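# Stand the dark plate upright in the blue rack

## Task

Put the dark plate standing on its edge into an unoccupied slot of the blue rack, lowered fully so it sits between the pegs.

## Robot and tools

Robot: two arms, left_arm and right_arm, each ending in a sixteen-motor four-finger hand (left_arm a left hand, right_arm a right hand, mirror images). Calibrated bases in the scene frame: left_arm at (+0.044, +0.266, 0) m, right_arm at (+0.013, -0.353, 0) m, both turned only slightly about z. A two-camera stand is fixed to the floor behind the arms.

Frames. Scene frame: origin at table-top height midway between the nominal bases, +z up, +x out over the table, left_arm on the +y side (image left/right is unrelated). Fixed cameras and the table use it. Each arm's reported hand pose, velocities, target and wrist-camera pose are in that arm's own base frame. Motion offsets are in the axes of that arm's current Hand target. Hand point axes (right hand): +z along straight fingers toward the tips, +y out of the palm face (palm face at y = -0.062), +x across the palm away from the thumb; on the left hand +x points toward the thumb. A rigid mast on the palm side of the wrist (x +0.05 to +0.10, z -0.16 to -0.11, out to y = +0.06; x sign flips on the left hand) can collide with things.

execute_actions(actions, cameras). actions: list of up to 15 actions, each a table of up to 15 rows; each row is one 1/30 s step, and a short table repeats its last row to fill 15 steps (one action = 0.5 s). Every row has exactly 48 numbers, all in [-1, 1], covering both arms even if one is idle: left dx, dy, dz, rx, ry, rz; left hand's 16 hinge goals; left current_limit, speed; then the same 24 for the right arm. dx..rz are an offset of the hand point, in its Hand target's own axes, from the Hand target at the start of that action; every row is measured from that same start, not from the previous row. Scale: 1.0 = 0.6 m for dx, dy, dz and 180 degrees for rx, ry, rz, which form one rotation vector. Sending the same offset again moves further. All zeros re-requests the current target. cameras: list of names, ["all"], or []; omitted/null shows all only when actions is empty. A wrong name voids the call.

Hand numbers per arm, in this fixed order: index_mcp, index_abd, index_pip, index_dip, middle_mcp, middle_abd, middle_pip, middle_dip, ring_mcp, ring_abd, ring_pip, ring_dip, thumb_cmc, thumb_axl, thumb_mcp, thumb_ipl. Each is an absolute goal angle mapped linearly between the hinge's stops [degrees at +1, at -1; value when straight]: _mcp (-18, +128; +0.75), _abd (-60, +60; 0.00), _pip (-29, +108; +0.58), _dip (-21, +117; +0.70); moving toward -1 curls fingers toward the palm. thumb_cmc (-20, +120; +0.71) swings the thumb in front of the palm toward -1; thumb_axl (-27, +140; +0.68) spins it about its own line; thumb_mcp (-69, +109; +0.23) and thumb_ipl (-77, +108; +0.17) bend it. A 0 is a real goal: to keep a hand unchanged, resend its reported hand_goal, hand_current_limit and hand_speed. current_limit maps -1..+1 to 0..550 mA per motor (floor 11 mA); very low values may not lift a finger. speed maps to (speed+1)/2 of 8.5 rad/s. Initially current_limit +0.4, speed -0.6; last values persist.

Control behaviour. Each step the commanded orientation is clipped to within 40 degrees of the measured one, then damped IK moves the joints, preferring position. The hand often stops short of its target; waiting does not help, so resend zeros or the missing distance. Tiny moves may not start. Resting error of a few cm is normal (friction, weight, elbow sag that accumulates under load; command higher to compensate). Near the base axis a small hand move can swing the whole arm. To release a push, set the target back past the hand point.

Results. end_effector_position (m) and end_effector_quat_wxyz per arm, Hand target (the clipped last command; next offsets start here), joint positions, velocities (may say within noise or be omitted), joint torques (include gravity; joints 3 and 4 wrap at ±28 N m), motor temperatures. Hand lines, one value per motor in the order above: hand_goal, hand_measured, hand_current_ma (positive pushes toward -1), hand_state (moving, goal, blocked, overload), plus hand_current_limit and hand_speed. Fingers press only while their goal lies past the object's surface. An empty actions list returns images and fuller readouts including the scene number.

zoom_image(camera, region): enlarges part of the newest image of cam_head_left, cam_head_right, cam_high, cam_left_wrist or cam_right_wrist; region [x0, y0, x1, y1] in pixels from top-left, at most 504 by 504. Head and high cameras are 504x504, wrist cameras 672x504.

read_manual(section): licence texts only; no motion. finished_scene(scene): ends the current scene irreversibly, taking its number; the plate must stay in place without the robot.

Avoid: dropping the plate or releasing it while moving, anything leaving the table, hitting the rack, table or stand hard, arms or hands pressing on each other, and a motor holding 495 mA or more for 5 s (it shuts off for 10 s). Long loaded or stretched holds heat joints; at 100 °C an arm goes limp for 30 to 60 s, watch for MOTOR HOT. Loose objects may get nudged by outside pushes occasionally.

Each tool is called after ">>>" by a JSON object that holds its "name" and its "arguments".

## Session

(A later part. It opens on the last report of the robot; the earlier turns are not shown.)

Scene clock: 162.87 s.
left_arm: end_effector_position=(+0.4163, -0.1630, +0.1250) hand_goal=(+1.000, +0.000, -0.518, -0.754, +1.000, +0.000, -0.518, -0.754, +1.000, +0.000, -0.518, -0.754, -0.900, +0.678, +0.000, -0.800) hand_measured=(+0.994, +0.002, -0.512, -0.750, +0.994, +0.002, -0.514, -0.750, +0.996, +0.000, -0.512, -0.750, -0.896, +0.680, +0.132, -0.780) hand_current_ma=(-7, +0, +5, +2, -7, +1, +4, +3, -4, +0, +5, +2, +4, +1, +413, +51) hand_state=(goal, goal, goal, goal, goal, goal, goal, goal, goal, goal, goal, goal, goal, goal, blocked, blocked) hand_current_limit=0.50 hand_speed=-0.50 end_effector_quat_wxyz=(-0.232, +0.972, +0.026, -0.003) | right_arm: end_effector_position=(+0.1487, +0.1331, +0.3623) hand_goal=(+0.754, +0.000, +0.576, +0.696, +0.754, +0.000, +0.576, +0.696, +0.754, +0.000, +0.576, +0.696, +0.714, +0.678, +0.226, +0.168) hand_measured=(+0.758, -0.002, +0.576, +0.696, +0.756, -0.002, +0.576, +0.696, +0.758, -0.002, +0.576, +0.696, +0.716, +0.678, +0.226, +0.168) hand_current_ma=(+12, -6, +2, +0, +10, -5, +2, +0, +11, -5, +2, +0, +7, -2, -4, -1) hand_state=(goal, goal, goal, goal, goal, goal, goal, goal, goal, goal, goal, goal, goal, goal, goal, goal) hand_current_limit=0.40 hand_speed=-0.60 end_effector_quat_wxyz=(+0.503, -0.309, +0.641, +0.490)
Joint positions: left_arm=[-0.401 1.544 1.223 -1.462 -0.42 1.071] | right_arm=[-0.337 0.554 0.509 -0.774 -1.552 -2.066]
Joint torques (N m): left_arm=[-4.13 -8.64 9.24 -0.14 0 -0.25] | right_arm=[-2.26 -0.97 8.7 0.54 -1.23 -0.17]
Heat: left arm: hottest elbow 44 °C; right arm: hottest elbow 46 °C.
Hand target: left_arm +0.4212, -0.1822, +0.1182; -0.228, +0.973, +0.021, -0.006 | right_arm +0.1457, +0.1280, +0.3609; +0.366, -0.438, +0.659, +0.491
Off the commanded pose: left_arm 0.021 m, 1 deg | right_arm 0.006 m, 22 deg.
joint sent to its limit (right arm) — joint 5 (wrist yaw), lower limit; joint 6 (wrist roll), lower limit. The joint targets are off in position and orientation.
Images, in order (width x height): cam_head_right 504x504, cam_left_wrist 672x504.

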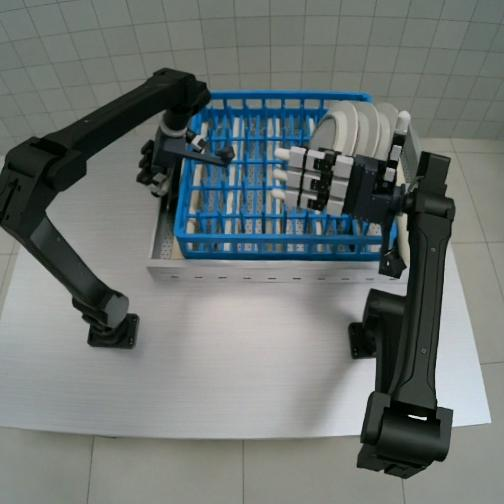

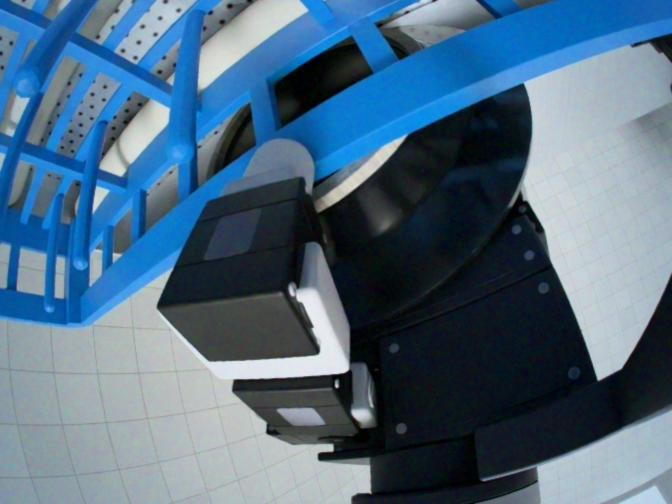

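>>> {"name": "execute_actions", "arguments": {"actions": [[[0,-0.02,-0.035,0,0,0,1.0,0,-0.518,-0.754,1.0,0,-0.518,-0.754,1.0,0,-0.518,-0.754,-0.9,0.678,0.226,-0.75,0.5,-0.5,0,0,0,0,0,0,0.754,0,0.576,0.696,0.754,0,0.576,0.696,0.754,0,0.576,0.696,0.714,0.678,0.226,0.168,0.4,-0.6]]]}}

>>> {"name": "execute_actions", "arguments": {"actions": [[[0,0,0,0,0,0,1.0,0,-0.518,-0.754,1.0,0,-0.518,-0.754,1.0,0,-0.518,-0.754,-0.9,0.678,0.0,-0.8,0.5,-0.5,0,0,0,0,0,0,0.754,0,0.576,0.696,0.754,0,0.576,0.696,0.754,0,0.576,0.696,0.714,0.678,0.226,0.168,0.4,-0.6]]], "cameras": ["cam_left_wrist", "cam_head_right"]}}

Scene clock: 164.10 s.
left_arm: end_effector_position=(+0.4100, -0.1637, +0.1288) hand_goal=(+1.000, +0.000, -0.518, -0.754, +1.000, +0.000, -0.518, -0.754, +1.000, +0.000, -0.518, -0.754, -0.900, +0.678, +0.226, -0.750) hand_measured=(+0.994, +0.002, -0.512, -0.750, +0.994, +0.002, -0.514, -0.750, +1.000, +0.000, -0.500, -0.750, -0.896, +0.680, +0.220, -0.750) hand_current_ma=(-7, +0, +5, +2, -7, +1, +4, +3, +0, +0, +26, +2, +4, +2, -10, -1) hand_state=(goal, goal, goal, goal, goal, goal, goal, goal, goal, goal, goal, goal, goal, goal, goal, goal) hand_current_limit=0.50 hand_speed=-0.50 end_effector_quat_wxyz=(-0.237, +0.971, +0.024, -0.014) | right_arm: end_effector_position=(+0.1487, +0.1331, +0.3623) hand_goal=(+0.754, +0.000, +0.576, +0.696, +0.754, +0.000, +0.576, +0.696, +0.754, +0.000, +0.576, +0.696, +0.714, +0.678, +0.226, +0.168) hand_measured=(+0.758, -0.002, +0.576, +0.696, +0.756, -0.002, +0.576, +0.696, +0.758, -0.002, +0.576, +0.696, +0.716, +0.678, +0.226, +0.168) hand_current_ma=(+12, -6, +2, +0, +10, -5, +2, +0, +11, -5, +2, +0, +7, -2, -4, -1) hand_state=(goal, goal, goal, goal, goal, goal, goal, goal, goal, goal, goal, goal, goal, goal, goal, goal) hand_current_limit=0.40 hand_speed=-0.60 end_effector_quat_wxyz=(+0.503, -0.309, +0.641, +0.490)
Joint positions: left_arm=[-0.408 1.544 1.234 -1.501 -0.419 1.062] | right_arm=[-0.337 0.554 0.509 -0.774 -1.552 -2.066]
Joint torques (N m): left_arm=[-3.25 -10.05 11.32 -0.73 -0.08 -0.18] | right_arm=[-2.32 -0.73 8.69 0.5 -1.33 -0.19]
Heat: left arm: hottest elbow 44 °C; right arm: hottest elbow 46 °C.
Hand target: left_arm +0.4212, -0.1809, +0.1424; -0.228, +0.973, +0.021, -0.006 | right_arm +0.1457, +0.1280, +0.3609; +0.366, -0.438, +0.659, +0.491
Off the commanded pose: left_arm 0.024 m, 1 deg | right_arm 0.006 m, 22 deg.
joint sent to its limit (right arm) — joint 5 (wrist yaw), lower limit; joint 6 (wrist roll), lower limit. The joint targets are off in position and orientation.

Scene clock: 164.90 s.
left_arm: end_effector_position=(+0.4115, -0.1656, +0.1318) hand_goal=(+1.000, +0.000, -0.518, -0.754, +1.000, +0.000, -0.518, -0.754, +1.000, +0.000, -0.518, -0.754, -0.900, +0.678, +0.000, -0.800) hand_measured=(+0.994, +0.002, -0.512, -0.752, +0.994, +0.002, -0.514, -0.750, +1.000, +0.000, -0.486, -0.756, -0.898, +0.680, +0.068, -0.784) hand_current_ma=(-8, +0, +5, +2, -7, +1, +4, +3, +0, +0, +61, -1, +2, +1, +249, +35) hand_state=(goal, goal, goal, goal, goal, goal, goal, goal, goal, goal, blocked, goal, goal, goal, blocked, goal) hand_current_limit=0.50 hand_speed=-0.50 end_effector_quat_wxyz=(-0.236, +0.971, +0.021, -0.012) | right_arm: end_effector_position=(+0.1487, +0.1331, +0.3623) hand_goal=(+0.754, +0.000, +0.576, +0.696, +0.754, +0.000, +0.576, +0.696, +0.754, +0.000, +0.576, +0.696, +0.714, +0.678, +0.226, +0.168) hand_measured=(+0.758, -0.002, +0.576, +0.696, +0.756, -0.002, +0.576, +0.696, +0.758, -0.002, +0.576, +0.696, +0.716, +0.678, +0.226, +0.168) hand_current_ma=(+12, -6, +2, +0, +10, -5, +2, +0, +11, -5, +2, +0, +7, -2, -4, -1) hand_state=(goal, goal, goal, goal, goal, goal, goal, goal, goal, goal, goal, goal, goal, goal, goal, goal) hand_current_limit=0.40 hand_speed=-0.60 end_effector_quat_wxyz=(+0.503, -0.309, +0.641, +0.490)
Joint positions: left_arm=[-0.41 1.544 1.242 -1.504 -0.419 1.067] | right_arm=[-0.337 0.554 0.509 -0.774 -1.552 -2.066]
Joint torques (N m): left_arm=[-3.08 -10.11 10.81 -0.66 -0.07 -0.18] | right_arm=[-2.2 0.21 8.76 0.4 -1.27 -0.19]
Heat: left arm: hottest elbow 44 °C; right arm: hottest elbow 46 °C.
Hand target: left_arm +0.4211, -0.1809, +0.1423; -0.228, +0.973, +0.021, -0.006 | right_arm +0.1457, +0.1280, +0.3609; +0.366, -0.438, +0.659, +0.491
Off the commanded pose: left_arm 0.021 m, 1 deg | right_arm 0.006 m, 22 deg.
joint sent to its limit (right arm) — joint 5 (wrist yaw), lower limit; joint 6 (wrist roll), lower limit. The joint targets are off in position and orientation.
Images, in order (width x height): cam_head_right 504x504, cam_left_wrist 672x504.

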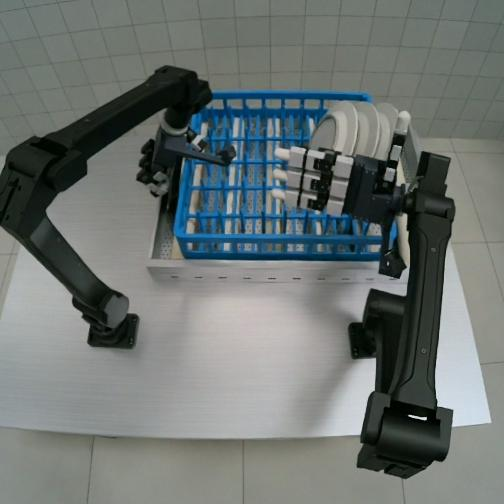

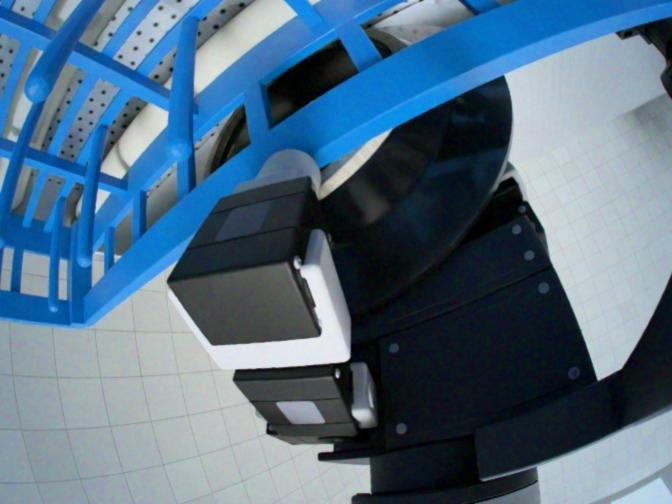

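>>> {"name": "execute_actions", "arguments": {"actions": [[[0,0,0,0,0,0,1.0,0,-0.518,-0.754,1.0,0,-0.518,-0.754,1.0,0,-0.518,-0.754,-0.9,0.678,0.226,-0.75,0.5,-0.5,0,0,0,0,0,0,0.754,0,0.576,0.696,0.754,0,0.576,0.696,0.754,0,0.576,0.696,0.714,0.678,0.226,0.168,0.4,-0.6]]]}}

>>> {"name": "execute_actions", "arguments": {"actions": [[[0,-0.02,-0.02,0,0,0,1.0,0,-0.518,-0.754,1.0,0,-0.518,-0.754,1.0,0,-0.518,-0.754,-0.9,0.678,0.226,-0.75,0.5,-0.5,0,0,0,0,0,0,0.754,0,0.576,0.696,0.754,0,0.576,0.696,0.754,0,0.576,0.696,0.714,0.678,0.226,0.168,0.4,-0.6]]]}}

>>> {"name": "execute_actions", "arguments": {"actions": [[[0,0,0,0,0,0,1.0,0,-0.518,-0.754,1.0,0,-0.518,-0.754,1.0,0,-0.518,-0.754,-0.9,0.678,-0.1,-0.75,0.5,-0.5,0,0,0,0,0,0,0.754,0,0.576,0.696,0.754,0,0.576,0.696,0.754,0,0.576,0.696,0.714,0.678,0.226,0.168,0.4,-0.6]]], "cameras": ["cam_left_wrist", "cam_head_right"]}}

Scene clock: 167.03 s.
left_arm: end_effector_position=(+0.4120, -0.1655, +0.1322) hand_goal=(+1.000, +0.000, -0.518, -0.754, +1.000, +0.000, -0.518, -0.754, +1.000, +0.000, -0.518, -0.754, -0.900, +0.678, +0.226, -0.750) hand_measured=(+0.994, +0.002, -0.512, -0.752, +0.994, +0.002, -0.514, -0.750, +1.000, +0.000, -0.486, -0.756, -0.898, +0.680, +0.220, -0.752) hand_current_ma=(-8, +0, +5, +2, -7, +1, +4, +3, +0, +0, +59, -1, +1, +1, -10, -2) hand_state=(goal, goal, goal, goal, goal, goal, goal, goal, goal, goal, blocked, goal, goal, goal, goal, goal) hand_current_limit=0.50 hand_speed=-0.50 end_effector_quat_wxyz=(-0.236, +0.971, +0.021, -0.011) | right_arm: end_effector_position=(+0.1487, +0.1331, +0.3623) hand_goal=(+0.754, +0.000, +0.576, +0.696, +0.754, +0.000, +0.576, +0.696, +0.754, +0.000, +0.576, +0.696, +0.714, +0.678, +0.226, +0.168) hand_measured=(+0.758, -0.002, +0.576, +0.696, +0.756, -0.002, +0.576, +0.696, +0.758, -0.002, +0.576, +0.696, +0.716, +0.678, +0.226, +0.168) hand_current_ma=(+12, -6, +2, +0, +10, -5, +2, +0, +11, -5, +2, +0, +7, -2, -4, -1) hand_state=(goal, goal, goal, goal, goal, goal, goal, goal, goal, goal, goal, goal, goal, goal, goal, goal) hand_current_limit=0.40 hand_speed=-0.60 end_effector_quat_wxyz=(+0.503, -0.309, +0.641, +0.490)
Joint positions: left_arm=[-0.41 1.544 1.243 -1.504 -0.42 1.067] | right_arm=[-0.337 0.554 0.509 -0.774 -1.552 -2.066]
Joint torques (N m): left_arm=[-3.08 -10.17 10.74 -0.62 0 -0.18] | right_arm=[-2.32 -0.03 8.59 0.59 -1.3 -0.17]
Heat: left arm: hottest elbow 44 °C; right arm: hottest elbow 46 °C.
Hand target: left_arm +0.4211, -0.1809, +0.1423; -0.228, +0.973, +0.021, -0.006 | right_arm +0.1457, +0.1280, +0.3609; +0.366, -0.438, +0.659, +0.491
Off the commanded pose: left_arm 0.021 m, 1 deg | right_arm 0.006 m, 22 deg.
joint sent to its limit (right arm) — joint 5 (wrist yaw), lower limit; joint 6 (wrist roll), lower limit. The joint targets are off in position and orientation.

Scene clock: 168.13 s.
left_arm: end_effector_position=(+0.4101, -0.1637, +0.1375) hand_goal=(+1.000, +0.000, -0.518, -0.754, +1.000, +0.000, -0.518, -0.754, +1.000, +0.000, -0.518, -0.754, -0.900, +0.678, +0.226, -0.750) hand_measured=(+0.994, +0.002, -0.512, -0.752, +0.994, +0.002, -0.514, -0.750, +1.000, -0.002, -0.486, -0.750, -0.898, +0.680, +0.220, -0.752) hand_current_ma=(-8, +0, +5, +2, -7, +1, +4, +3, +0, +0, +59, +4, +1, +1, -10, -2) hand_state=(goal, goal, goal, goal, goal, goal, goal, goal, goal, goal, blocked, goal, goal, goal, goal, goal) hand_current_limit=0.50 hand_speed=-0.50 end_effector_quat_wxyz=(-0.241, +0.970, +0.022, -0.017) | right_arm: end_effector_position=(+0.1487, +0.1331, +0.3623) hand_goal=(+0.754, +0.000, +0.576, +0.696, +0.754, +0.000, +0.576, +0.696, +0.754, +0.000, +0.576, +0.696, +0.714, +0.678, +0.226, +0.168) hand_measured=(+0.758, -0.002, +0.576, +0.696, +0.756, -0.002, +0.576, +0.696, +0.758, -0.002, +0.576, +0.696, +0.716, +0.678, +0.226, +0.168) hand_current_ma=(+12, -6, +2, +0, +10, -5, +2, +0, +11, -5, +2, +0, +7, -2, -4, -1) hand_state=(goal, goal, goal, goal, goal, goal, goal, goal, goal, goal, goal, goal, goal, goal, goal, goal) hand_current_limit=0.40 hand_speed=-0.60 end_effector_quat_wxyz=(+0.503, -0.309, +0.641, +0.490)
Joint positions: left_arm=[-0.41 1.544 1.257 -1.534 -0.424 1.06] | right_arm=[-0.337 0.554 0.509 -0.774 -1.552 -2.066]
Joint torques (N m): left_arm=[-2.14 -11.34 11.34 -0.81 -0.02 -0.06] | right_arm=[-2.02 0.56 8.68 0.44 -1.29 -0.15]
Heat: left arm: hottest elbow 44 °C; right arm: hottest elbow 46 °C.
Hand target: left_arm +0.4209, -0.1755, +0.1584; -0.228, +0.973, +0.021, -0.006 | right_arm +0.1457, +0.1280, +0.3609; +0.366, -0.438, +0.659, +0.491
Off the commanded pose: left_arm 0.026 m, 2 deg | right_arm 0.006 m, 22 deg.
joint sent to its limit (right arm) — joint 5 (wrist yaw), lower limit; joint 6 (wrist roll), lower limit. The joint targets are off in position and orientation.

Scene clock: 168.93 s.
left_arm: end_effector_position=(+0.4111, -0.1647, +0.1397) hand_goal=(+1.000, +0.000, -0.518, -0.754, +1.000, +0.000, -0.518, -0.754, +1.000, +0.000, -0.518, -0.754, -0.900, +0.678, -0.100, -0.750) hand_measured=(+0.994, +0.002, -0.512, -0.752, +0.994, +0.002, -0.514, -0.750, +1.000, -0.002, -0.482, -0.756, -0.896, +0.680, -0.020, -0.730) hand_current_ma=(-8, +0, +5, +2, -7, +1, +4, +3, +0, -1, +69, -2, +3, +3, +320, +45) hand_state=(goal, goal, goal, goal, goal, goal, goal, goal, goal, goal, blocked, goal, goal, goal, blocked, goal) hand_current_limit=0.50 hand_speed=-0.50 end_effector_quat_wxyz=(-0.240, +0.970, +0.018, -0.016) | right_arm: end_effector_position=(+0.1487, +0.1331, +0.3623) hand_goal=(+0.754, +0.000, +0.576, +0.696, +0.754, +0.000, +0.576, +0.696, +0.754, +0.000, +0.576, +0.696, +0.714, +0.678, +0.226, +0.168) hand_measured=(+0.758, -0.002, +0.576, +0.696, +0.756, -0.002, +0.576, +0.696, +0.758, -0.002, +0.576, +0.696, +0.716, +0.678, +0.226, +0.168) hand_current_ma=(+12, -6, +2, +0, +10, -5, +2, +0, +11, -5, +2, +0, +7, -2, -4, -1) hand_state=(goal, goal, goal, goal, goal, goal, goal, goal, goal, goal, goal, goal, goal, goal, goal, goal) hand_current_limit=0.40 hand_speed=-0.60 end_effector_quat_wxyz=(+0.503, -0.309, +0.641, +0.490)
Joint positions: left_arm=[-0.41 1.544 1.263 -1.536 -0.424 1.07] | right_arm=[-0.337 0.554 0.509 -0.774 -1.552 -2.066]
Joint torques (N m): left_arm=[-2.14 -11.28 10.95 -0.77 0.02 -0.1] | right_arm=[-1.49 -0.15 8.66 0.65 -1.29 -0.15]
Heat: left arm: hottest elbow 44 °C; right arm: hottest elbow 46 °C.
Hand target: left_arm +0.4209, -0.1755, +0.1583; -0.228, +0.973, +0.021, -0.006 | right_arm +0.1457, +0.1280, +0.3609; +0.366, -0.438, +0.659, +0.491
Off the commanded pose: left_arm 0.024 m, 2 deg | right_arm 0.006 m, 22 deg.
joint sent to its limit (right arm) — joint 5 (wrist yaw), lower limit; joint 6 (wrist roll), lower limit. The joint targets are off in position and orientation.
Images, in order (width x height): cam_head_right 504x504, cam_left_wrist 672x504.

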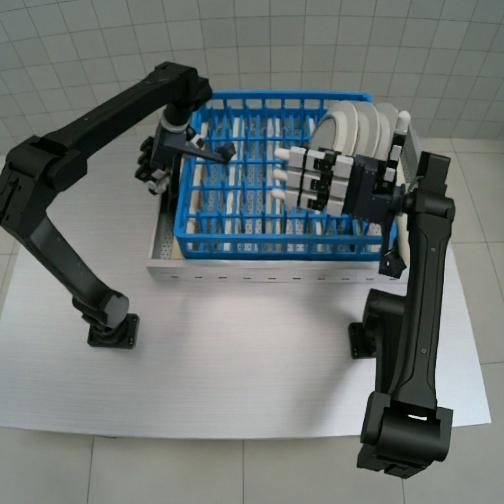

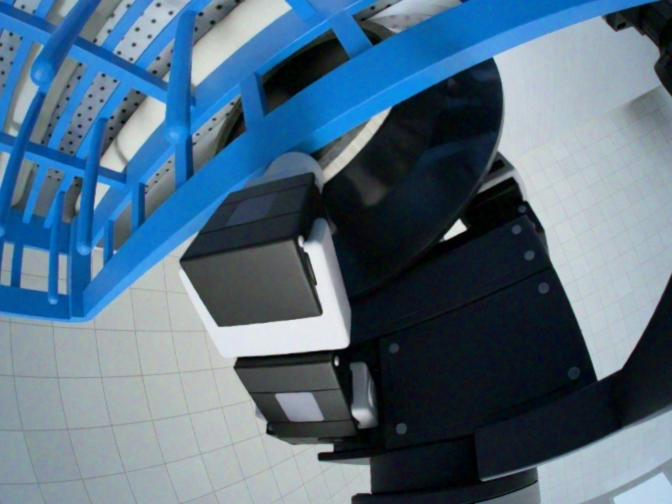

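>>> {"name": "execute_actions", "arguments": {"actions": [[[0,0,0,0,0,0,0.85,0,-0.518,-0.754,0.85,0,-0.518,-0.754,0.9,0,-0.518,-0.754,-0.9,0.678,-0.2,-0.8,0.6,-0.5,0,0,0,0,0,0,0.754,0,0.576,0.696,0.754,0,0.576,0.696,0.754,0,0.576,0.696,0.714,0.678,0.226,0.168,0.4,-0.6]]], "cameras": ["cam_left_wrist"]}}

>>> {"name": "zoom_image", "arguments": {"camera": "cam_left_wrist", "region": [150, 80, 560, 380]}}

Scene clock: 170.27 s.
left_arm: end_effector_position=(+0.4109, -0.1645, +0.1397) hand_goal=(+0.850, +0.000, -0.518, -0.754, +0.850, +0.000, -0.518, -0.754, +0.900, +0.000, -0.518, -0.754, -0.900, +0.678, -0.200, -0.800) hand_measured=(+0.848, +0.002, -0.512, -0.752, +0.848, +0.002, -0.514, -0.750, +0.992, -0.004, -0.480, -0.758, -0.896, +0.682, -0.022, -0.734) hand_current_ma=(-1, +0, +5, +2, -1, +1, +4, +3, +289, -2, +75, -3, +4, +4, +440, +256) hand_state=(goal, goal, goal, goal, goal, goal, goal, goal, blocked, goal, blocked, goal, goal, goal, blocked, blocked) hand_current_limit=0.60 hand_speed=-0.50 end_effector_quat_wxyz=(-0.241, +0.970, +0.017, -0.016) | right_arm: end_effector_position=(+0.1487, +0.1331, +0.3623) hand_goal=(+0.754, +0.000, +0.576, +0.696, +0.754, +0.000, +0.576, +0.696, +0.754, +0.000, +0.576, +0.696, +0.714, +0.678, +0.226, +0.168) hand_measured=(+0.758, -0.002, +0.576, +0.696, +0.756, -0.002, +0.576, +0.696, +0.758, -0.002, +0.576, +0.696, +0.716, +0.678, +0.226, +0.168) hand_current_ma=(+12, -6, +2, +0, +10, -5, +2, +0, +11, -5, +2, +0, +7, -2, -4, -1) hand_state=(goal, goal, goal, goal, goal, goal, goal, goal, goal, goal, goal, goal, goal, goal, goal, goal) hand_current_limit=0.40 hand_speed=-0.60 end_effector_quat_wxyz=(+0.503, -0.309, +0.641, +0.490)
Joint positions: left_arm=[-0.41 1.544 1.263 -1.536 -0.425 1.073] | right_arm=[-0.337 0.554 0.509 -0.774 -1.552 -2.066]
Joint torques (N m): left_arm=[-2.32 -11.28 10.97 -0.77 0.06 -0.11] | right_arm=[-1.55 0.03 8.87 0.62 -1.27 -0.19]
Heat: left arm: hottest elbow 44 °C; right arm: hottest elbow 46 °C.
Hand target: left_arm +0.4209, -0.1755, +0.1583; -0.228, +0.973, +0.021, -0.006 | right_arm +0.1457, +0.1280, +0.3609; +0.366, -0.438, +0.659, +0.491
Off the commanded pose: left_arm 0.024 m, 2 deg | right_arm 0.006 m, 22 deg.
joint sent to its limit (right arm) — joint 5 (wrist yaw), lower limit; joint 6 (wrist roll), lower limit. The joint targets are off in position and orientation.
Images, in order (width x height): cam_left_wrist 672x504.

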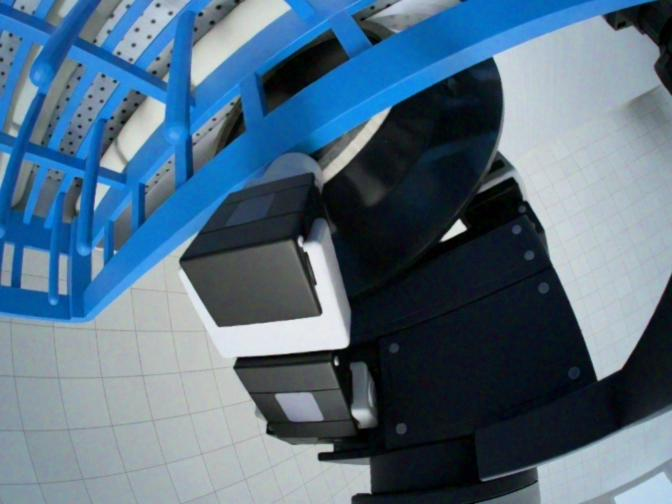

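Scaled by 1.229 from the camera's 672x504 image, which has a finer 960x720 frame.

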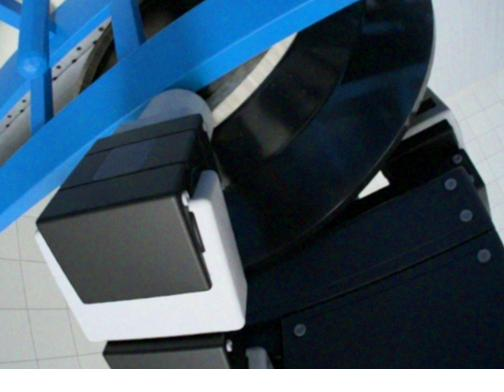

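>>> {"name": "execute_actions", "arguments": {"actions": [[[0,0,0,0,0,0,0.75,0,-0.45,-0.754,0.75,0,-0.45,-0.754,0.95,0,-0.48,-0.754,-0.9,0.678,-0.2,-0.8,0.6,-0.5,0,0,0,0,0,0,0.754,0,0.576,0.696,0.754,0,0.576,0.696,0.754,0,0.576,0.696,0.714,0.678,0.226,0.168,0.4,-0.6]]]}}

>>> {"name": "execute_actions", "arguments": {"actions": [[[0,0,-0.04,0,0,0,0.75,0,-0.45,-0.754,0.75,0,-0.45,-0.754,0.95,0,-0.48,-0.754,-0.9,0.678,-0.2,-0.8,0.6,-0.5,0,0,0,0,0,0,0.754,0,0.576,0.696,0.754,0,0.576,0.696,0.754,0,0.576,0.696,0.714,0.678,0.226,0.168,0.4,-0.6]]], "cameras": ["cam_left_wrist", "cam_head_right", "cam_head_left"]}}

>>> {"name": "zoom_image", "arguments": {"camera": "cam_left_wrist", "region": [150, 80, 560, 380]}}

Scene clock: 171.40 s.
left_arm: end_effector_position=(+0.4106, -0.1643, +0.1397) hand_goal=(+0.750, +0.000, -0.450, -0.754, +0.750, +0.000, -0.450, -0.754, +0.950, +0.000, -0.480, -0.754, -0.900, +0.678, -0.200, -0.800) hand_measured=(+0.776, +0.002, -0.454, -0.762, +0.784, +0.002, -0.454, -0.764, +0.990, -0.006, -0.464, -0.762, -0.894, +0.682, -0.022, -0.734) hand_current_ma=(+49, +0, -3, -10, +71, +1, -2, -13, +92, -4, +23, -9, +5, +5, +440, +256) hand_state=(blocked, goal, goal, goal, blocked, goal, goal, goal, blocked, goal, goal, goal, goal, goal, blocked, blocked) hand_current_limit=0.60 hand_speed=-0.50 end_effector_quat_wxyz=(-0.241, +0.970, +0.017, -0.017) | right_arm: end_effector_position=(+0.1487, +0.1331, +0.3623) hand_goal=(+0.754, +0.000, +0.576, +0.696, +0.754, +0.000, +0.576, +0.696, +0.754, +0.000, +0.576, +0.696, +0.714, +0.678, +0.226, +0.168) hand_measured=(+0.758, -0.002, +0.576, +0.696, +0.756, -0.002, +0.576, +0.696, +0.758, -0.002, +0.576, +0.696, +0.716, +0.678, +0.226, +0.168) hand_current_ma=(+12, -6, +2, +0, +10, -5, +2, +0, +11, -5, +2, +0, +7, -2, -4, -1) hand_state=(goal, goal, goal, goal, goal, goal, goal, goal, goal, goal, goal, goal, goal, goal, goal, goal) hand_current_limit=0.40 hand_speed=-0.60 end_effector_quat_wxyz=(+0.503, -0.309, +0.641, +0.490)
Joint positions: left_arm=[-0.41 1.544 1.263 -1.537 -0.425 1.073] | right_arm=[-0.337 0.554 0.509 -0.774 -1.552 -2.066]
Joint torques (N m): left_arm=[-2.2 -11.28 10.96 -0.7 0.08 -0.12] | right_arm=[-2.78 -0.15 8.73 0.49 -1.3 -0.17]
Heat: left arm: hottest elbow 45 °C; right arm: hottest elbow 46 °C.
Hand target: left_arm +0.4209, -0.1755, +0.1583; -0.228, +0.973, +0.021, -0.006 | right_arm +0.1457, +0.1280, +0.3609; +0.366, -0.438, +0.659, +0.491
Off the commanded pose: left_arm 0.024 m, 2 deg | right_arm 0.006 m, 22 deg.
joint sent to its limit (right arm) — joint 5 (wrist yaw), lower limit; joint 6 (wrist roll), lower limit. The joint targets are off in position and orientation.

Scene clock: 172.33 s.
left_arm: end_effector_position=(+0.4106, -0.1682, +0.1577) hand_goal=(+0.750, +0.000, -0.450, -0.754, +0.750, +0.000, -0.450, -0.754, +0.950, +0.000, -0.480, -0.754, -0.900, +0.678, -0.200, -0.800) hand_measured=(+0.758, +0.002, -0.444, -0.758, +0.754, +0.002, -0.446, -0.758, +0.992, -0.006, -0.444, -0.754, -0.894, +0.688, -0.144, -0.766) hand_current_ma=(+11, +0, +6, -3, +3, +1, +4, -4, +97, -4, +70, +0, +6, +15, +195, +103) hand_state=(goal, goal, goal, goal, goal, goal, goal, goal, blocked, goal, blocked, goal, goal, goal, blocked, blocked) hand_current_limit=0.60 hand_speed=-0.50 end_effector_quat_wxyz=(-0.242, +0.970, +0.016, -0.022) | right_arm: end_effector_position=(+0.1487, +0.1331, +0.3623) hand_goal=(+0.754, +0.000, +0.576, +0.696, +0.754, +0.000, +0.576, +0.696, +0.754, +0.000, +0.576, +0.696, +0.714, +0.678, +0.226, +0.168) hand_measured=(+0.758, -0.002, +0.576, +0.696, +0.756, -0.002, +0.576, +0.696, +0.758, -0.002, +0.576, +0.696, +0.716, +0.678, +0.226, +0.168) hand_current_ma=(+12, -6, +2, +0, +10, -5, +2, +0, +11, -5, +2, +0, +7, -2, -4, -1) hand_state=(goal, goal, goal, goal, goal, goal, goal, goal, goal, goal, goal, goal, goal, goal, goal, goal) hand_current_limit=0.40 hand_speed=-0.60 end_effector_quat_wxyz=(+0.503, -0.309, +0.641, +0.490)
Joint positions: left_arm=[-0.417 1.544 1.312 -1.6 -0.42 1.064] | right_arm=[-0.337 0.554 0.509 -0.774 -1.552 -2.066]
Joint torques (N m): left_arm=[-3.37 -11.46 11.75 -0.83 0.13 -0.23] | right_arm=[-2.32 -0.62 8.59 0.62 -1.27 -0.13]
Heat: left arm: hottest elbow 45 °C; right arm: hottest elbow 46 °C.
Hand target: left_arm +0.4214, -0.1860, +0.1798; -0.228, +0.973, +0.021, -0.006 | right_arm +0.1457, +0.1280, +0.3609; +0.366, -0.438, +0.659, +0.491
Off the commanded pose: left_arm 0.030 m, 3 deg | right_arm 0.006 m, 22 deg.
joint sent to its limit (right arm) — joint 5 (wrist yaw), lower limit; joint 6 (wrist roll), lower limit. The joint targets are off in position and orientation.
Images, in order (width x height): cam_head_left 504x504, cam_head_right 504x504, cam_left_wrist 672x504.

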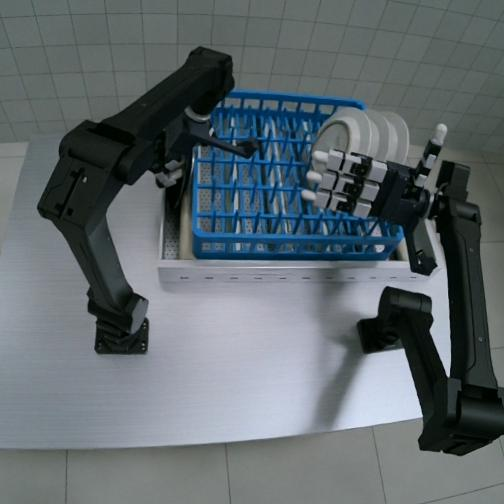

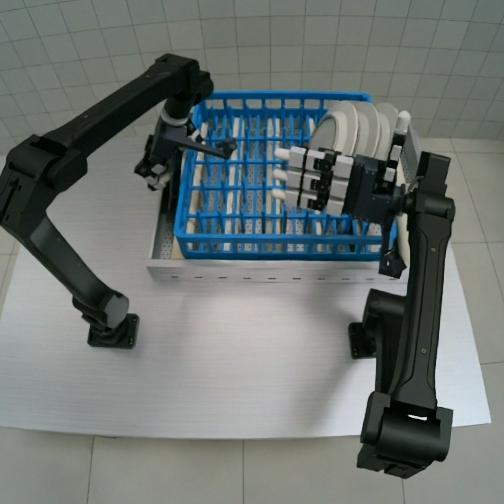

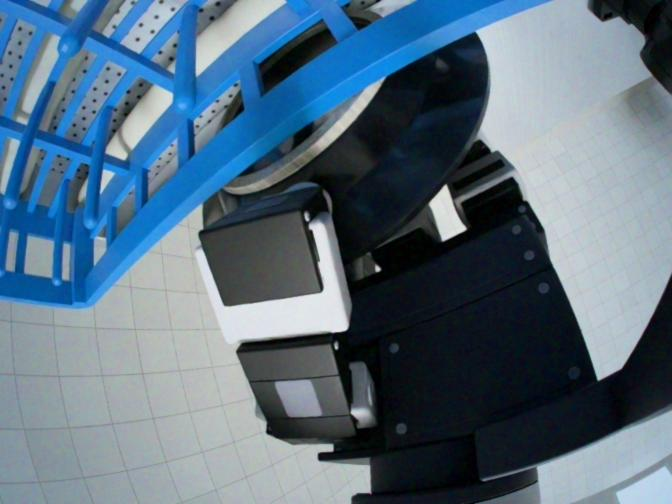

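Scaled by 1.229 from the camera's 672x504 image, which has a finer 960x720 frame.

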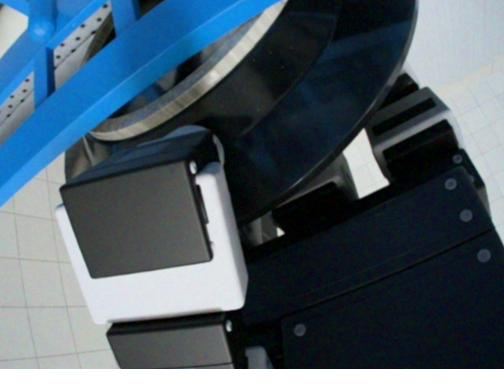

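>>> {"name": "execute_actions", "arguments": {"actions": [[[0,0,0,0,0,0,0.7,0,-0.4,-0.754,0.7,0,-0.4,-0.754,0.8,0,-0.4,-0.754,-0.9,0.678,-0.35,-0.8,0.65,-0.5,0,0,0,0,0,0,0.754,0,0.576,0.696,0.754,0,0.576,0.696,0.754,0,0.576,0.696,0.714,0.678,0.226,0.168,0.4,-0.6]]]}}

>>> {"name": "execute_actions", "arguments": {"actions": [[[0,-0.01,-0.02,0,0,0,0.7,0,-0.4,-0.754,0.7,0,-0.4,-0.754,0.8,0,-0.4,-0.754,-0.9,0.678,-0.35,-0.8,0.65,-0.5,0,0,0,0,0,0,0.754,0,0.576,0.696,0.754,0,0.576,0.696,0.754,0,0.576,0.696,0.714,0.678,0.226,0.168,0.4,-0.6]]], "cameras": ["cam_left_wrist", "cam_head_right", "cam_head_left", "cam_high"]}}

>>> {"name": "zoom_image", "arguments": {"camera": "cam_high", "region": [220, 120, 370, 270]}}

Scene clock: 173.70 s.
left_arm: end_effector_position=(+0.4100, -0.1661, +0.1590) hand_goal=(+0.700, +0.000, -0.400, -0.754, +0.700, +0.000, -0.400, -0.754, +0.800, +0.000, -0.400, -0.754, -0.900, +0.678, -0.350, -0.800) hand_measured=(+0.734, +0.000, -0.412, -0.766, +0.720, +0.000, -0.406, -0.764, +0.926, -0.006, -0.378, -0.774, -0.892, +0.690, -0.146, -0.758) hand_current_ma=(+72, +0, -14, -14, +34, +0, -5, -11, +452, -4, +34, -33, +9, +21, +454, +138) hand_state=(blocked, goal, goal, goal, goal, goal, goal, goal, blocked, goal, blocked, blocked, goal, goal, blocked, blocked) hand_current_limit=0.65 hand_speed=-0.50 end_effector_quat_wxyz=(-0.247, +0.969, +0.015, -0.023) | right_arm: end_effector_position=(+0.1487, +0.1331, +0.3623) hand_goal=(+0.754, +0.000, +0.576, +0.696, +0.754, +0.000, +0.576, +0.696, +0.754, +0.000, +0.576, +0.696, +0.714, +0.678, +0.226, +0.168) hand_measured=(+0.758, -0.002, +0.576, +0.696, +0.756, -0.002, +0.576, +0.696, +0.758, -0.002, +0.576, +0.696, +0.716, +0.678, +0.226, +0.168) hand_current_ma=(+12, -6, +2, +0, +10, -5, +2, +0, +11, -5, +2, +0, +7, -2, -4, -1) hand_state=(goal, goal, goal, goal, goal, goal, goal, goal, goal, goal, goal, goal, goal, goal, goal, goal) hand_current_limit=0.40 hand_speed=-0.60 end_effector_quat_wxyz=(+0.503, -0.309, +0.641, +0.490)
Joint positions: left_arm=[-0.417 1.544 1.315 -1.61 -0.43 1.064] | right_arm=[-0.337 0.554 0.509 -0.774 -1.552 -2.066]
Joint torques (N m): left_arm=[-3.31 -11.28 11.55 -0.57 0.48 -0.23] | right_arm=[-1.55 0.21 8.76 0.59 -1.26 -0.12]
Heat: left arm: hottest elbow 45 °C; right arm: hottest elbow 46 °C.
Hand target: left_arm +0.4215, -0.1861, +0.1799; -0.228, +0.973, +0.021, -0.006 | right_arm +0.1457, +0.1280, +0.3609; +0.366, -0.438, +0.659, +0.491
Off the commanded pose: left_arm 0.031 m, 3 deg | right_arm 0.006 m, 22 deg.
joint sent to its limit (right arm) — joint 5 (wrist yaw), lower limit; joint 6 (wrist roll), lower limit. The joint targets are off in position and orientation.

Scene clock: 174.53 s.
left_arm: end_effector_position=(+0.4066, -0.1656, +0.1649) hand_goal=(+0.700, +0.000, -0.400, -0.754, +0.700, +0.000, -0.400, -0.754, +0.800, +0.000, -0.400, -0.754, -0.900, +0.678, -0.350, -0.800) hand_measured=(+0.738, -0.004, -0.398, -0.772, +0.700, +0.000, -0.402, -0.756, +0.866, +0.000, -0.372, -0.770, -0.890, +0.698, -0.146, -0.756) hand_current_ma=(+86, -2, +1, -28, +0, +0, +0, -2, +185, +0, +50, -23, +13, +40, +454, +141) hand_state=(blocked, goal, goal, goal, goal, goal, goal, goal, blocked, goal, blocked, goal, goal, goal, blocked, blocked) hand_current_limit=0.65 hand_speed=-0.50 end_effector_quat_wxyz=(-0.249, +0.968, +0.016, -0.032) | right_arm: end_effector_position=(+0.1487, +0.1331, +0.3623) hand_goal=(+0.754, +0.000, +0.576, +0.696, +0.754, +0.000, +0.576, +0.696, +0.754, +0.000, +0.576, +0.696, +0.714, +0.678, +0.226, +0.168) hand_measured=(+0.758, -0.002, +0.576, +0.696, +0.756, -0.002, +0.576, +0.696, +0.758, -0.002, +0.576, +0.696, +0.716, +0.678, +0.226, +0.168) hand_current_ma=(+12, -6, +2, +0, +10, -5, +2, +0, +11, -5, +2, +0, +7, -2, -4, -1) hand_state=(goal, goal, goal, goal, goal, goal, goal, goal, goal, goal, goal, goal, goal, goal, goal, goal) hand_current_limit=0.40 hand_speed=-0.60 end_effector_quat_wxyz=(+0.503, -0.309, +0.641, +0.490)
Joint positions: left_arm=[-0.417 1.544 1.33 -1.643 -0.424 1.059] | right_arm=[-0.337 0.554 0.509 -0.774 -1.552 -2.066]
Joint torques (N m): left_arm=[-3.49 -11.93 12.4 -0.62 0.28 -0.18] | right_arm=[-1.96 0.15 8.57 0.51 -1.28 -0.18]
Heat: left arm: hottest elbow 45 °C; right arm: hottest elbow 46 °C.
Hand target: left_arm +0.4215, -0.1860, +0.1933; -0.228, +0.973, +0.021, -0.006 | right_arm +0.1457, +0.1280, +0.3609; +0.366, -0.438, +0.659, +0.491
Off the commanded pose: left_arm 0.038 m, 4 deg | right_arm 0.006 m, 22 deg.
joint sent to its limit (right arm) — joint 5 (wrist yaw), lower limit; joint 6 (wrist roll), lower limit. The joint targets are off in position and orientation.
Images, in order (width x height): cam_head_left 504x504, cam_head_right 504x504, cam_high 504x504, cam_left_wrist 672x504.

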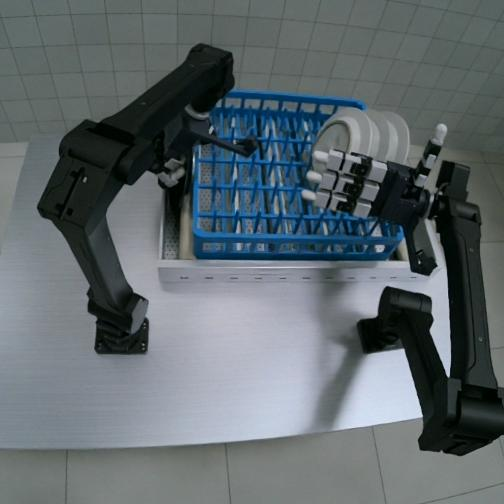

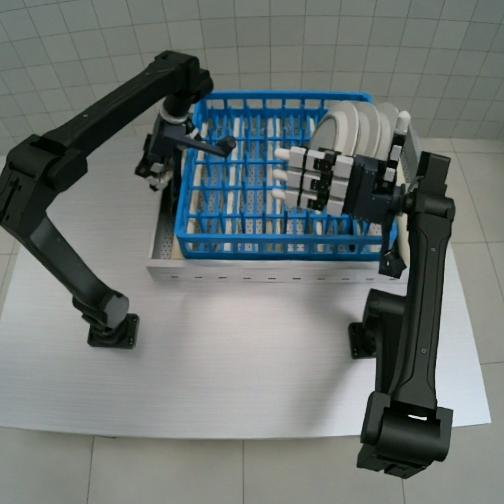

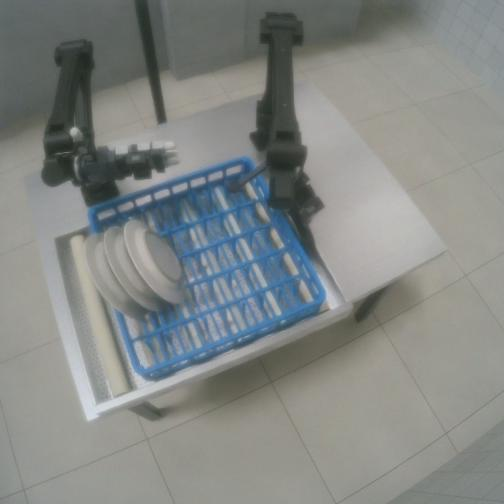

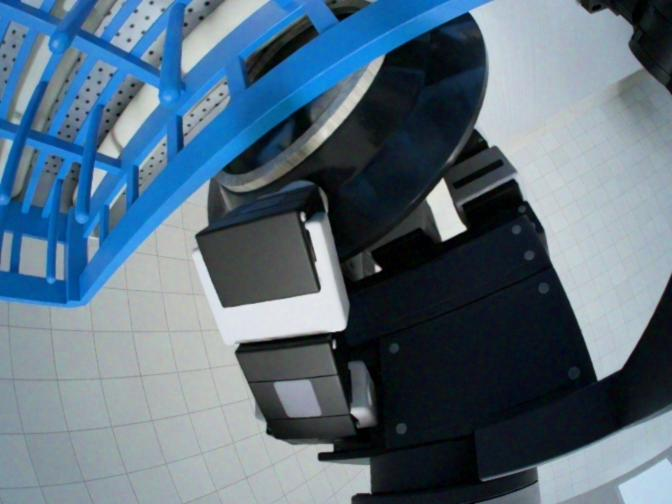

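Scaled by 3.360 from the camera's 504x504 image, which has a finer 720x720 frame.

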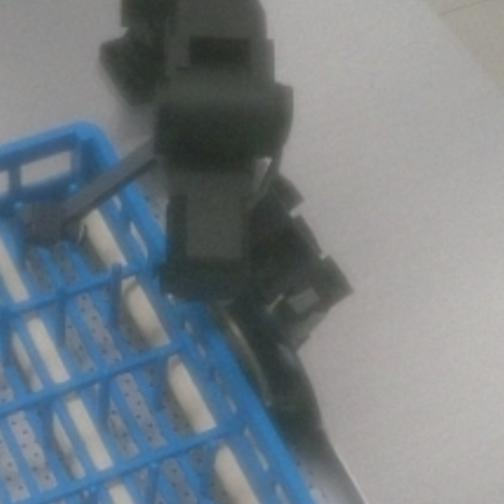

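>>> {"name": "execute_actions", "arguments": {"actions": [[[-0.012,-0.035,0.013,-0.028,0,0,0.7,0,-0.4,-0.754,0.7,0,-0.4,-0.754,0.8,0,-0.4,-0.754,-0.9,0.678,-0.35,-0.8,0.65,-0.5,0,0,0,0,0,0,0.754,0,0.576,0.696,0.754,0,0.576,0.696,0.754,0,0.576,0.696,0.714,0.678,0.226,0.168,0.4,-0.6]]]}}

>>> {"name": "execute_actions", "arguments": {"actions": [[[0,-0.035,0.013,-0.028,0,0,0.7,0,-0.4,-0.754,0.7,0,-0.4,-0.754,0.8,0,-0.4,-0.754,-0.9,0.678,-0.35,-0.8,0.65,-0.5,0,0,0,0,0,0,0.754,0,0.576,0.696,0.754,0,0.576,0.696,0.754,0,0.576,0.696,0.714,0.678,0.226,0.168,0.4,-0.6]]], "cameras": ["cam_left_wrist", "cam_head_right", "cam_head_left", "cam_high"]}}

>>> {"name": "zoom_image", "arguments": {"camera": "cam_high", "region": [220, 120, 370, 270]}}

Scene clock: 176.73 s.
left_arm: end_effector_position=(+0.4109, -0.1624, +0.1847) hand_goal=(+0.700, +0.000, -0.400, -0.754, +0.700, +0.000, -0.400, -0.754, +0.800, +0.000, -0.400, -0.754, -0.900, +0.678, -0.350, -0.800) hand_measured=(+0.754, -0.004, -0.388, -0.774, +0.700, +0.000, -0.400, -0.756, +0.828, +0.000, -0.384, -0.766, -0.886, +0.702, -0.168, -0.752) hand_current_ma=(+135, -2, +16, -31, +0, +0, +0, -2, +53, +0, +22, -14, +21, +55, +454, +160) hand_state=(blocked, goal, goal, goal, goal, goal, goal, goal, blocked, goal, goal, goal, goal, blocked, blocked, blocked) hand_current_limit=0.65 hand_speed=-0.50 end_effector_quat_wxyz=(-0.199, +0.980, +0.015, -0.020) | right_arm: end_effector_position=(+0.1487, +0.1331, +0.3623) hand_goal=(+0.754, +0.000, +0.576, +0.696, +0.754, +0.000, +0.576, +0.696, +0.754, +0.000, +0.576, +0.696, +0.714, +0.678, +0.226, +0.168) hand_measured=(+0.758, -0.002, +0.576, +0.696, +0.756, -0.002, +0.576, +0.696, +0.758, -0.002, +0.576, +0.696, +0.716, +0.678, +0.226, +0.168) hand_current_ma=(+12, -6, +2, +0, +10, -5, +2, +0, +11, -5, +2, +0, +7, -2, -4, -1) hand_state=(goal, goal, goal, goal, goal, goal, goal, goal, goal, goal, goal, goal, goal, goal, goal, goal) hand_current_limit=0.40 hand_speed=-0.60 end_effector_quat_wxyz=(+0.503, -0.309, +0.641, +0.490)
Joint positions: left_arm=[-0.368 1.494 1.33 -1.603 -0.354 1.136] | right_arm=[-0.337 0.554 0.509 -0.774 -1.552 -2.066]
Joint torques (N m): left_arm=[-1.32 -12.75 7.69 0.42 0.1 -0.03] | right_arm=[-2.2 -0.32 8.75 0.44 -1.25 -0.18]
Heat: left arm: hottest elbow 46 °C; right arm: hottest elbow 46 °C.
Hand target: left_arm +0.4133, -0.1641, +0.1957; -0.185, +0.983, +0.021, -0.005 | right_arm +0.1457, +0.1280, +0.3609; +0.366, -0.438, +0.659, +0.491
Off the commanded pose: left_arm 0.011 m, 3 deg | right_arm 0.006 m, 22 deg.
joint sent to its limit (right arm) — joint 5 (wrist yaw), lower limit; joint 6 (wrist roll), lower limit. The joint targets are off in position and orientation.

Scene clock: 177.97 s.
left_arm: end_effector_position=(+0.4115, -0.1391, +0.1818) hand_goal=(+0.700, +0.000, -0.400, -0.754, +0.700, +0.000, -0.400, -0.754, +0.800, +0.000, -0.400, -0.754, -0.900, +0.678, -0.350, -0.800) hand_measured=(+0.762, -0.004, -0.384, -0.772, +0.700, +0.000, -0.400, -0.756, +0.828, +0.000, -0.390, -0.768, -0.884, +0.706, -0.194, -0.752) hand_current_ma=(+169, -2, +23, -29, +0, +0, +0, -2, +55, +0, +13, -18, +23, +63, +454, +165) hand_state=(blocked, goal, goal, goal, goal, goal, goal, goal, blocked, goal, goal, goal, goal, blocked, blocked, blocked) hand_current_limit=0.65 hand_speed=-0.50 end_effector_quat_wxyz=(-0.156, +0.987, +0.019, -0.024) | right_arm: end_effector_position=(+0.1487, +0.1331, +0.3623) hand_goal=(+0.754, +0.000, +0.576, +0.696, +0.754, +0.000, +0.576, +0.696, +0.754, +0.000, +0.576, +0.696, +0.714, +0.678, +0.226, +0.168) hand_measured=(+0.758, -0.002, +0.576, +0.696, +0.756, -0.002, +0.576, +0.696, +0.758, -0.002, +0.576, +0.696, +0.716, +0.678, +0.226, +0.168) hand_current_ma=(+12, -6, +2, +0, +10, -5, +2, +0, +11, -5, +2, +0, +7, -2, -4, -1) hand_state=(goal, goal, goal, goal, goal, goal, goal, goal, goal, goal, goal, goal, goal, goal, goal, goal) hand_current_limit=0.40 hand_speed=-0.60 end_effector_quat_wxyz=(+0.503, -0.309, +0.641, +0.490)
Joint positions: left_arm=[-0.276 1.456 1.278 -1.534 -0.284 1.237] | right_arm=[-0.337 0.554 0.509 -0.774 -1.552 -2.066]
Joint torques (N m): left_arm=[-1.67 -12.92 7.66 0.49 0.19 -0.01] | right_arm=[-2.49 -0.5 8.65 0.44 -1.27 -0.17]
Heat: left arm: hottest elbow 45 °C; right arm: hottest elbow 46 °C.
Hand target: left_arm +0.4123, -0.1417, +0.1960; -0.142, +0.990, +0.021, -0.004 | right_arm +0.1457, +0.1280, +0.3609; +0.366, -0.438, +0.659, +0.491
Off the commanded pose: left_arm 0.015 m, 3 deg | right_arm 0.006 m, 22 deg.
joint sent to its limit (right arm) — joint 5 (wrist yaw), lower limit; joint 6 (wrist roll), lower limit. The joint targets are off in position and orientation.
Images, in order (width x height): cam_head_left 504x504, cam_head_right 504x504, cam_high 504x504, cam_left_wrist 672x504.

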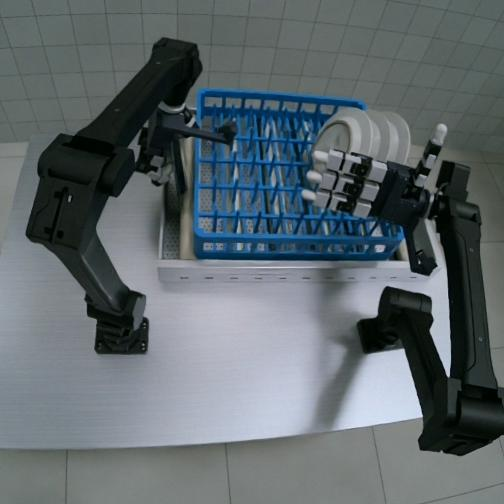

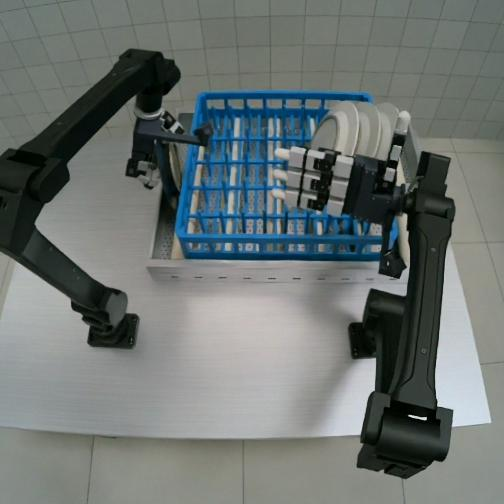

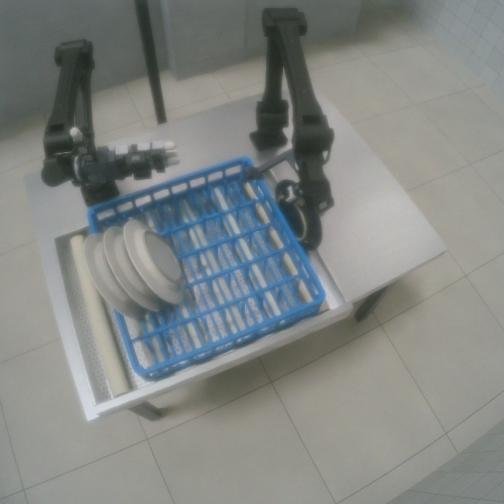

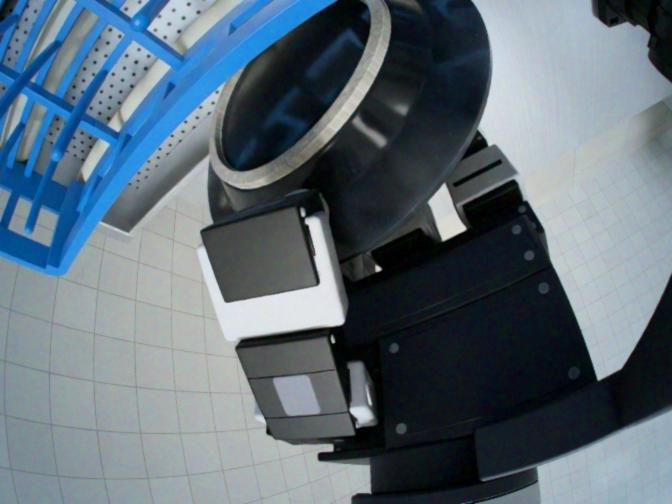

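Scaled by 3.360 from the camera's 504x504 image, which has a finer 720x720 frame.

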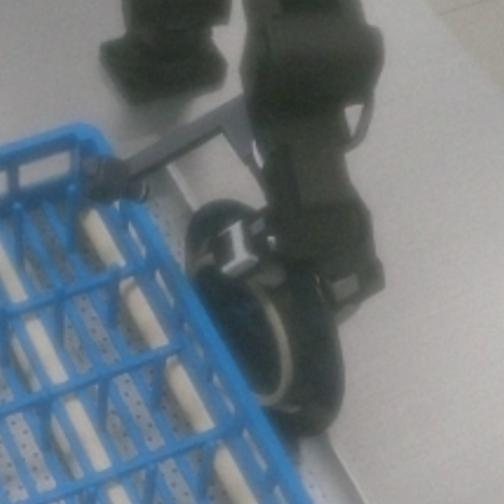

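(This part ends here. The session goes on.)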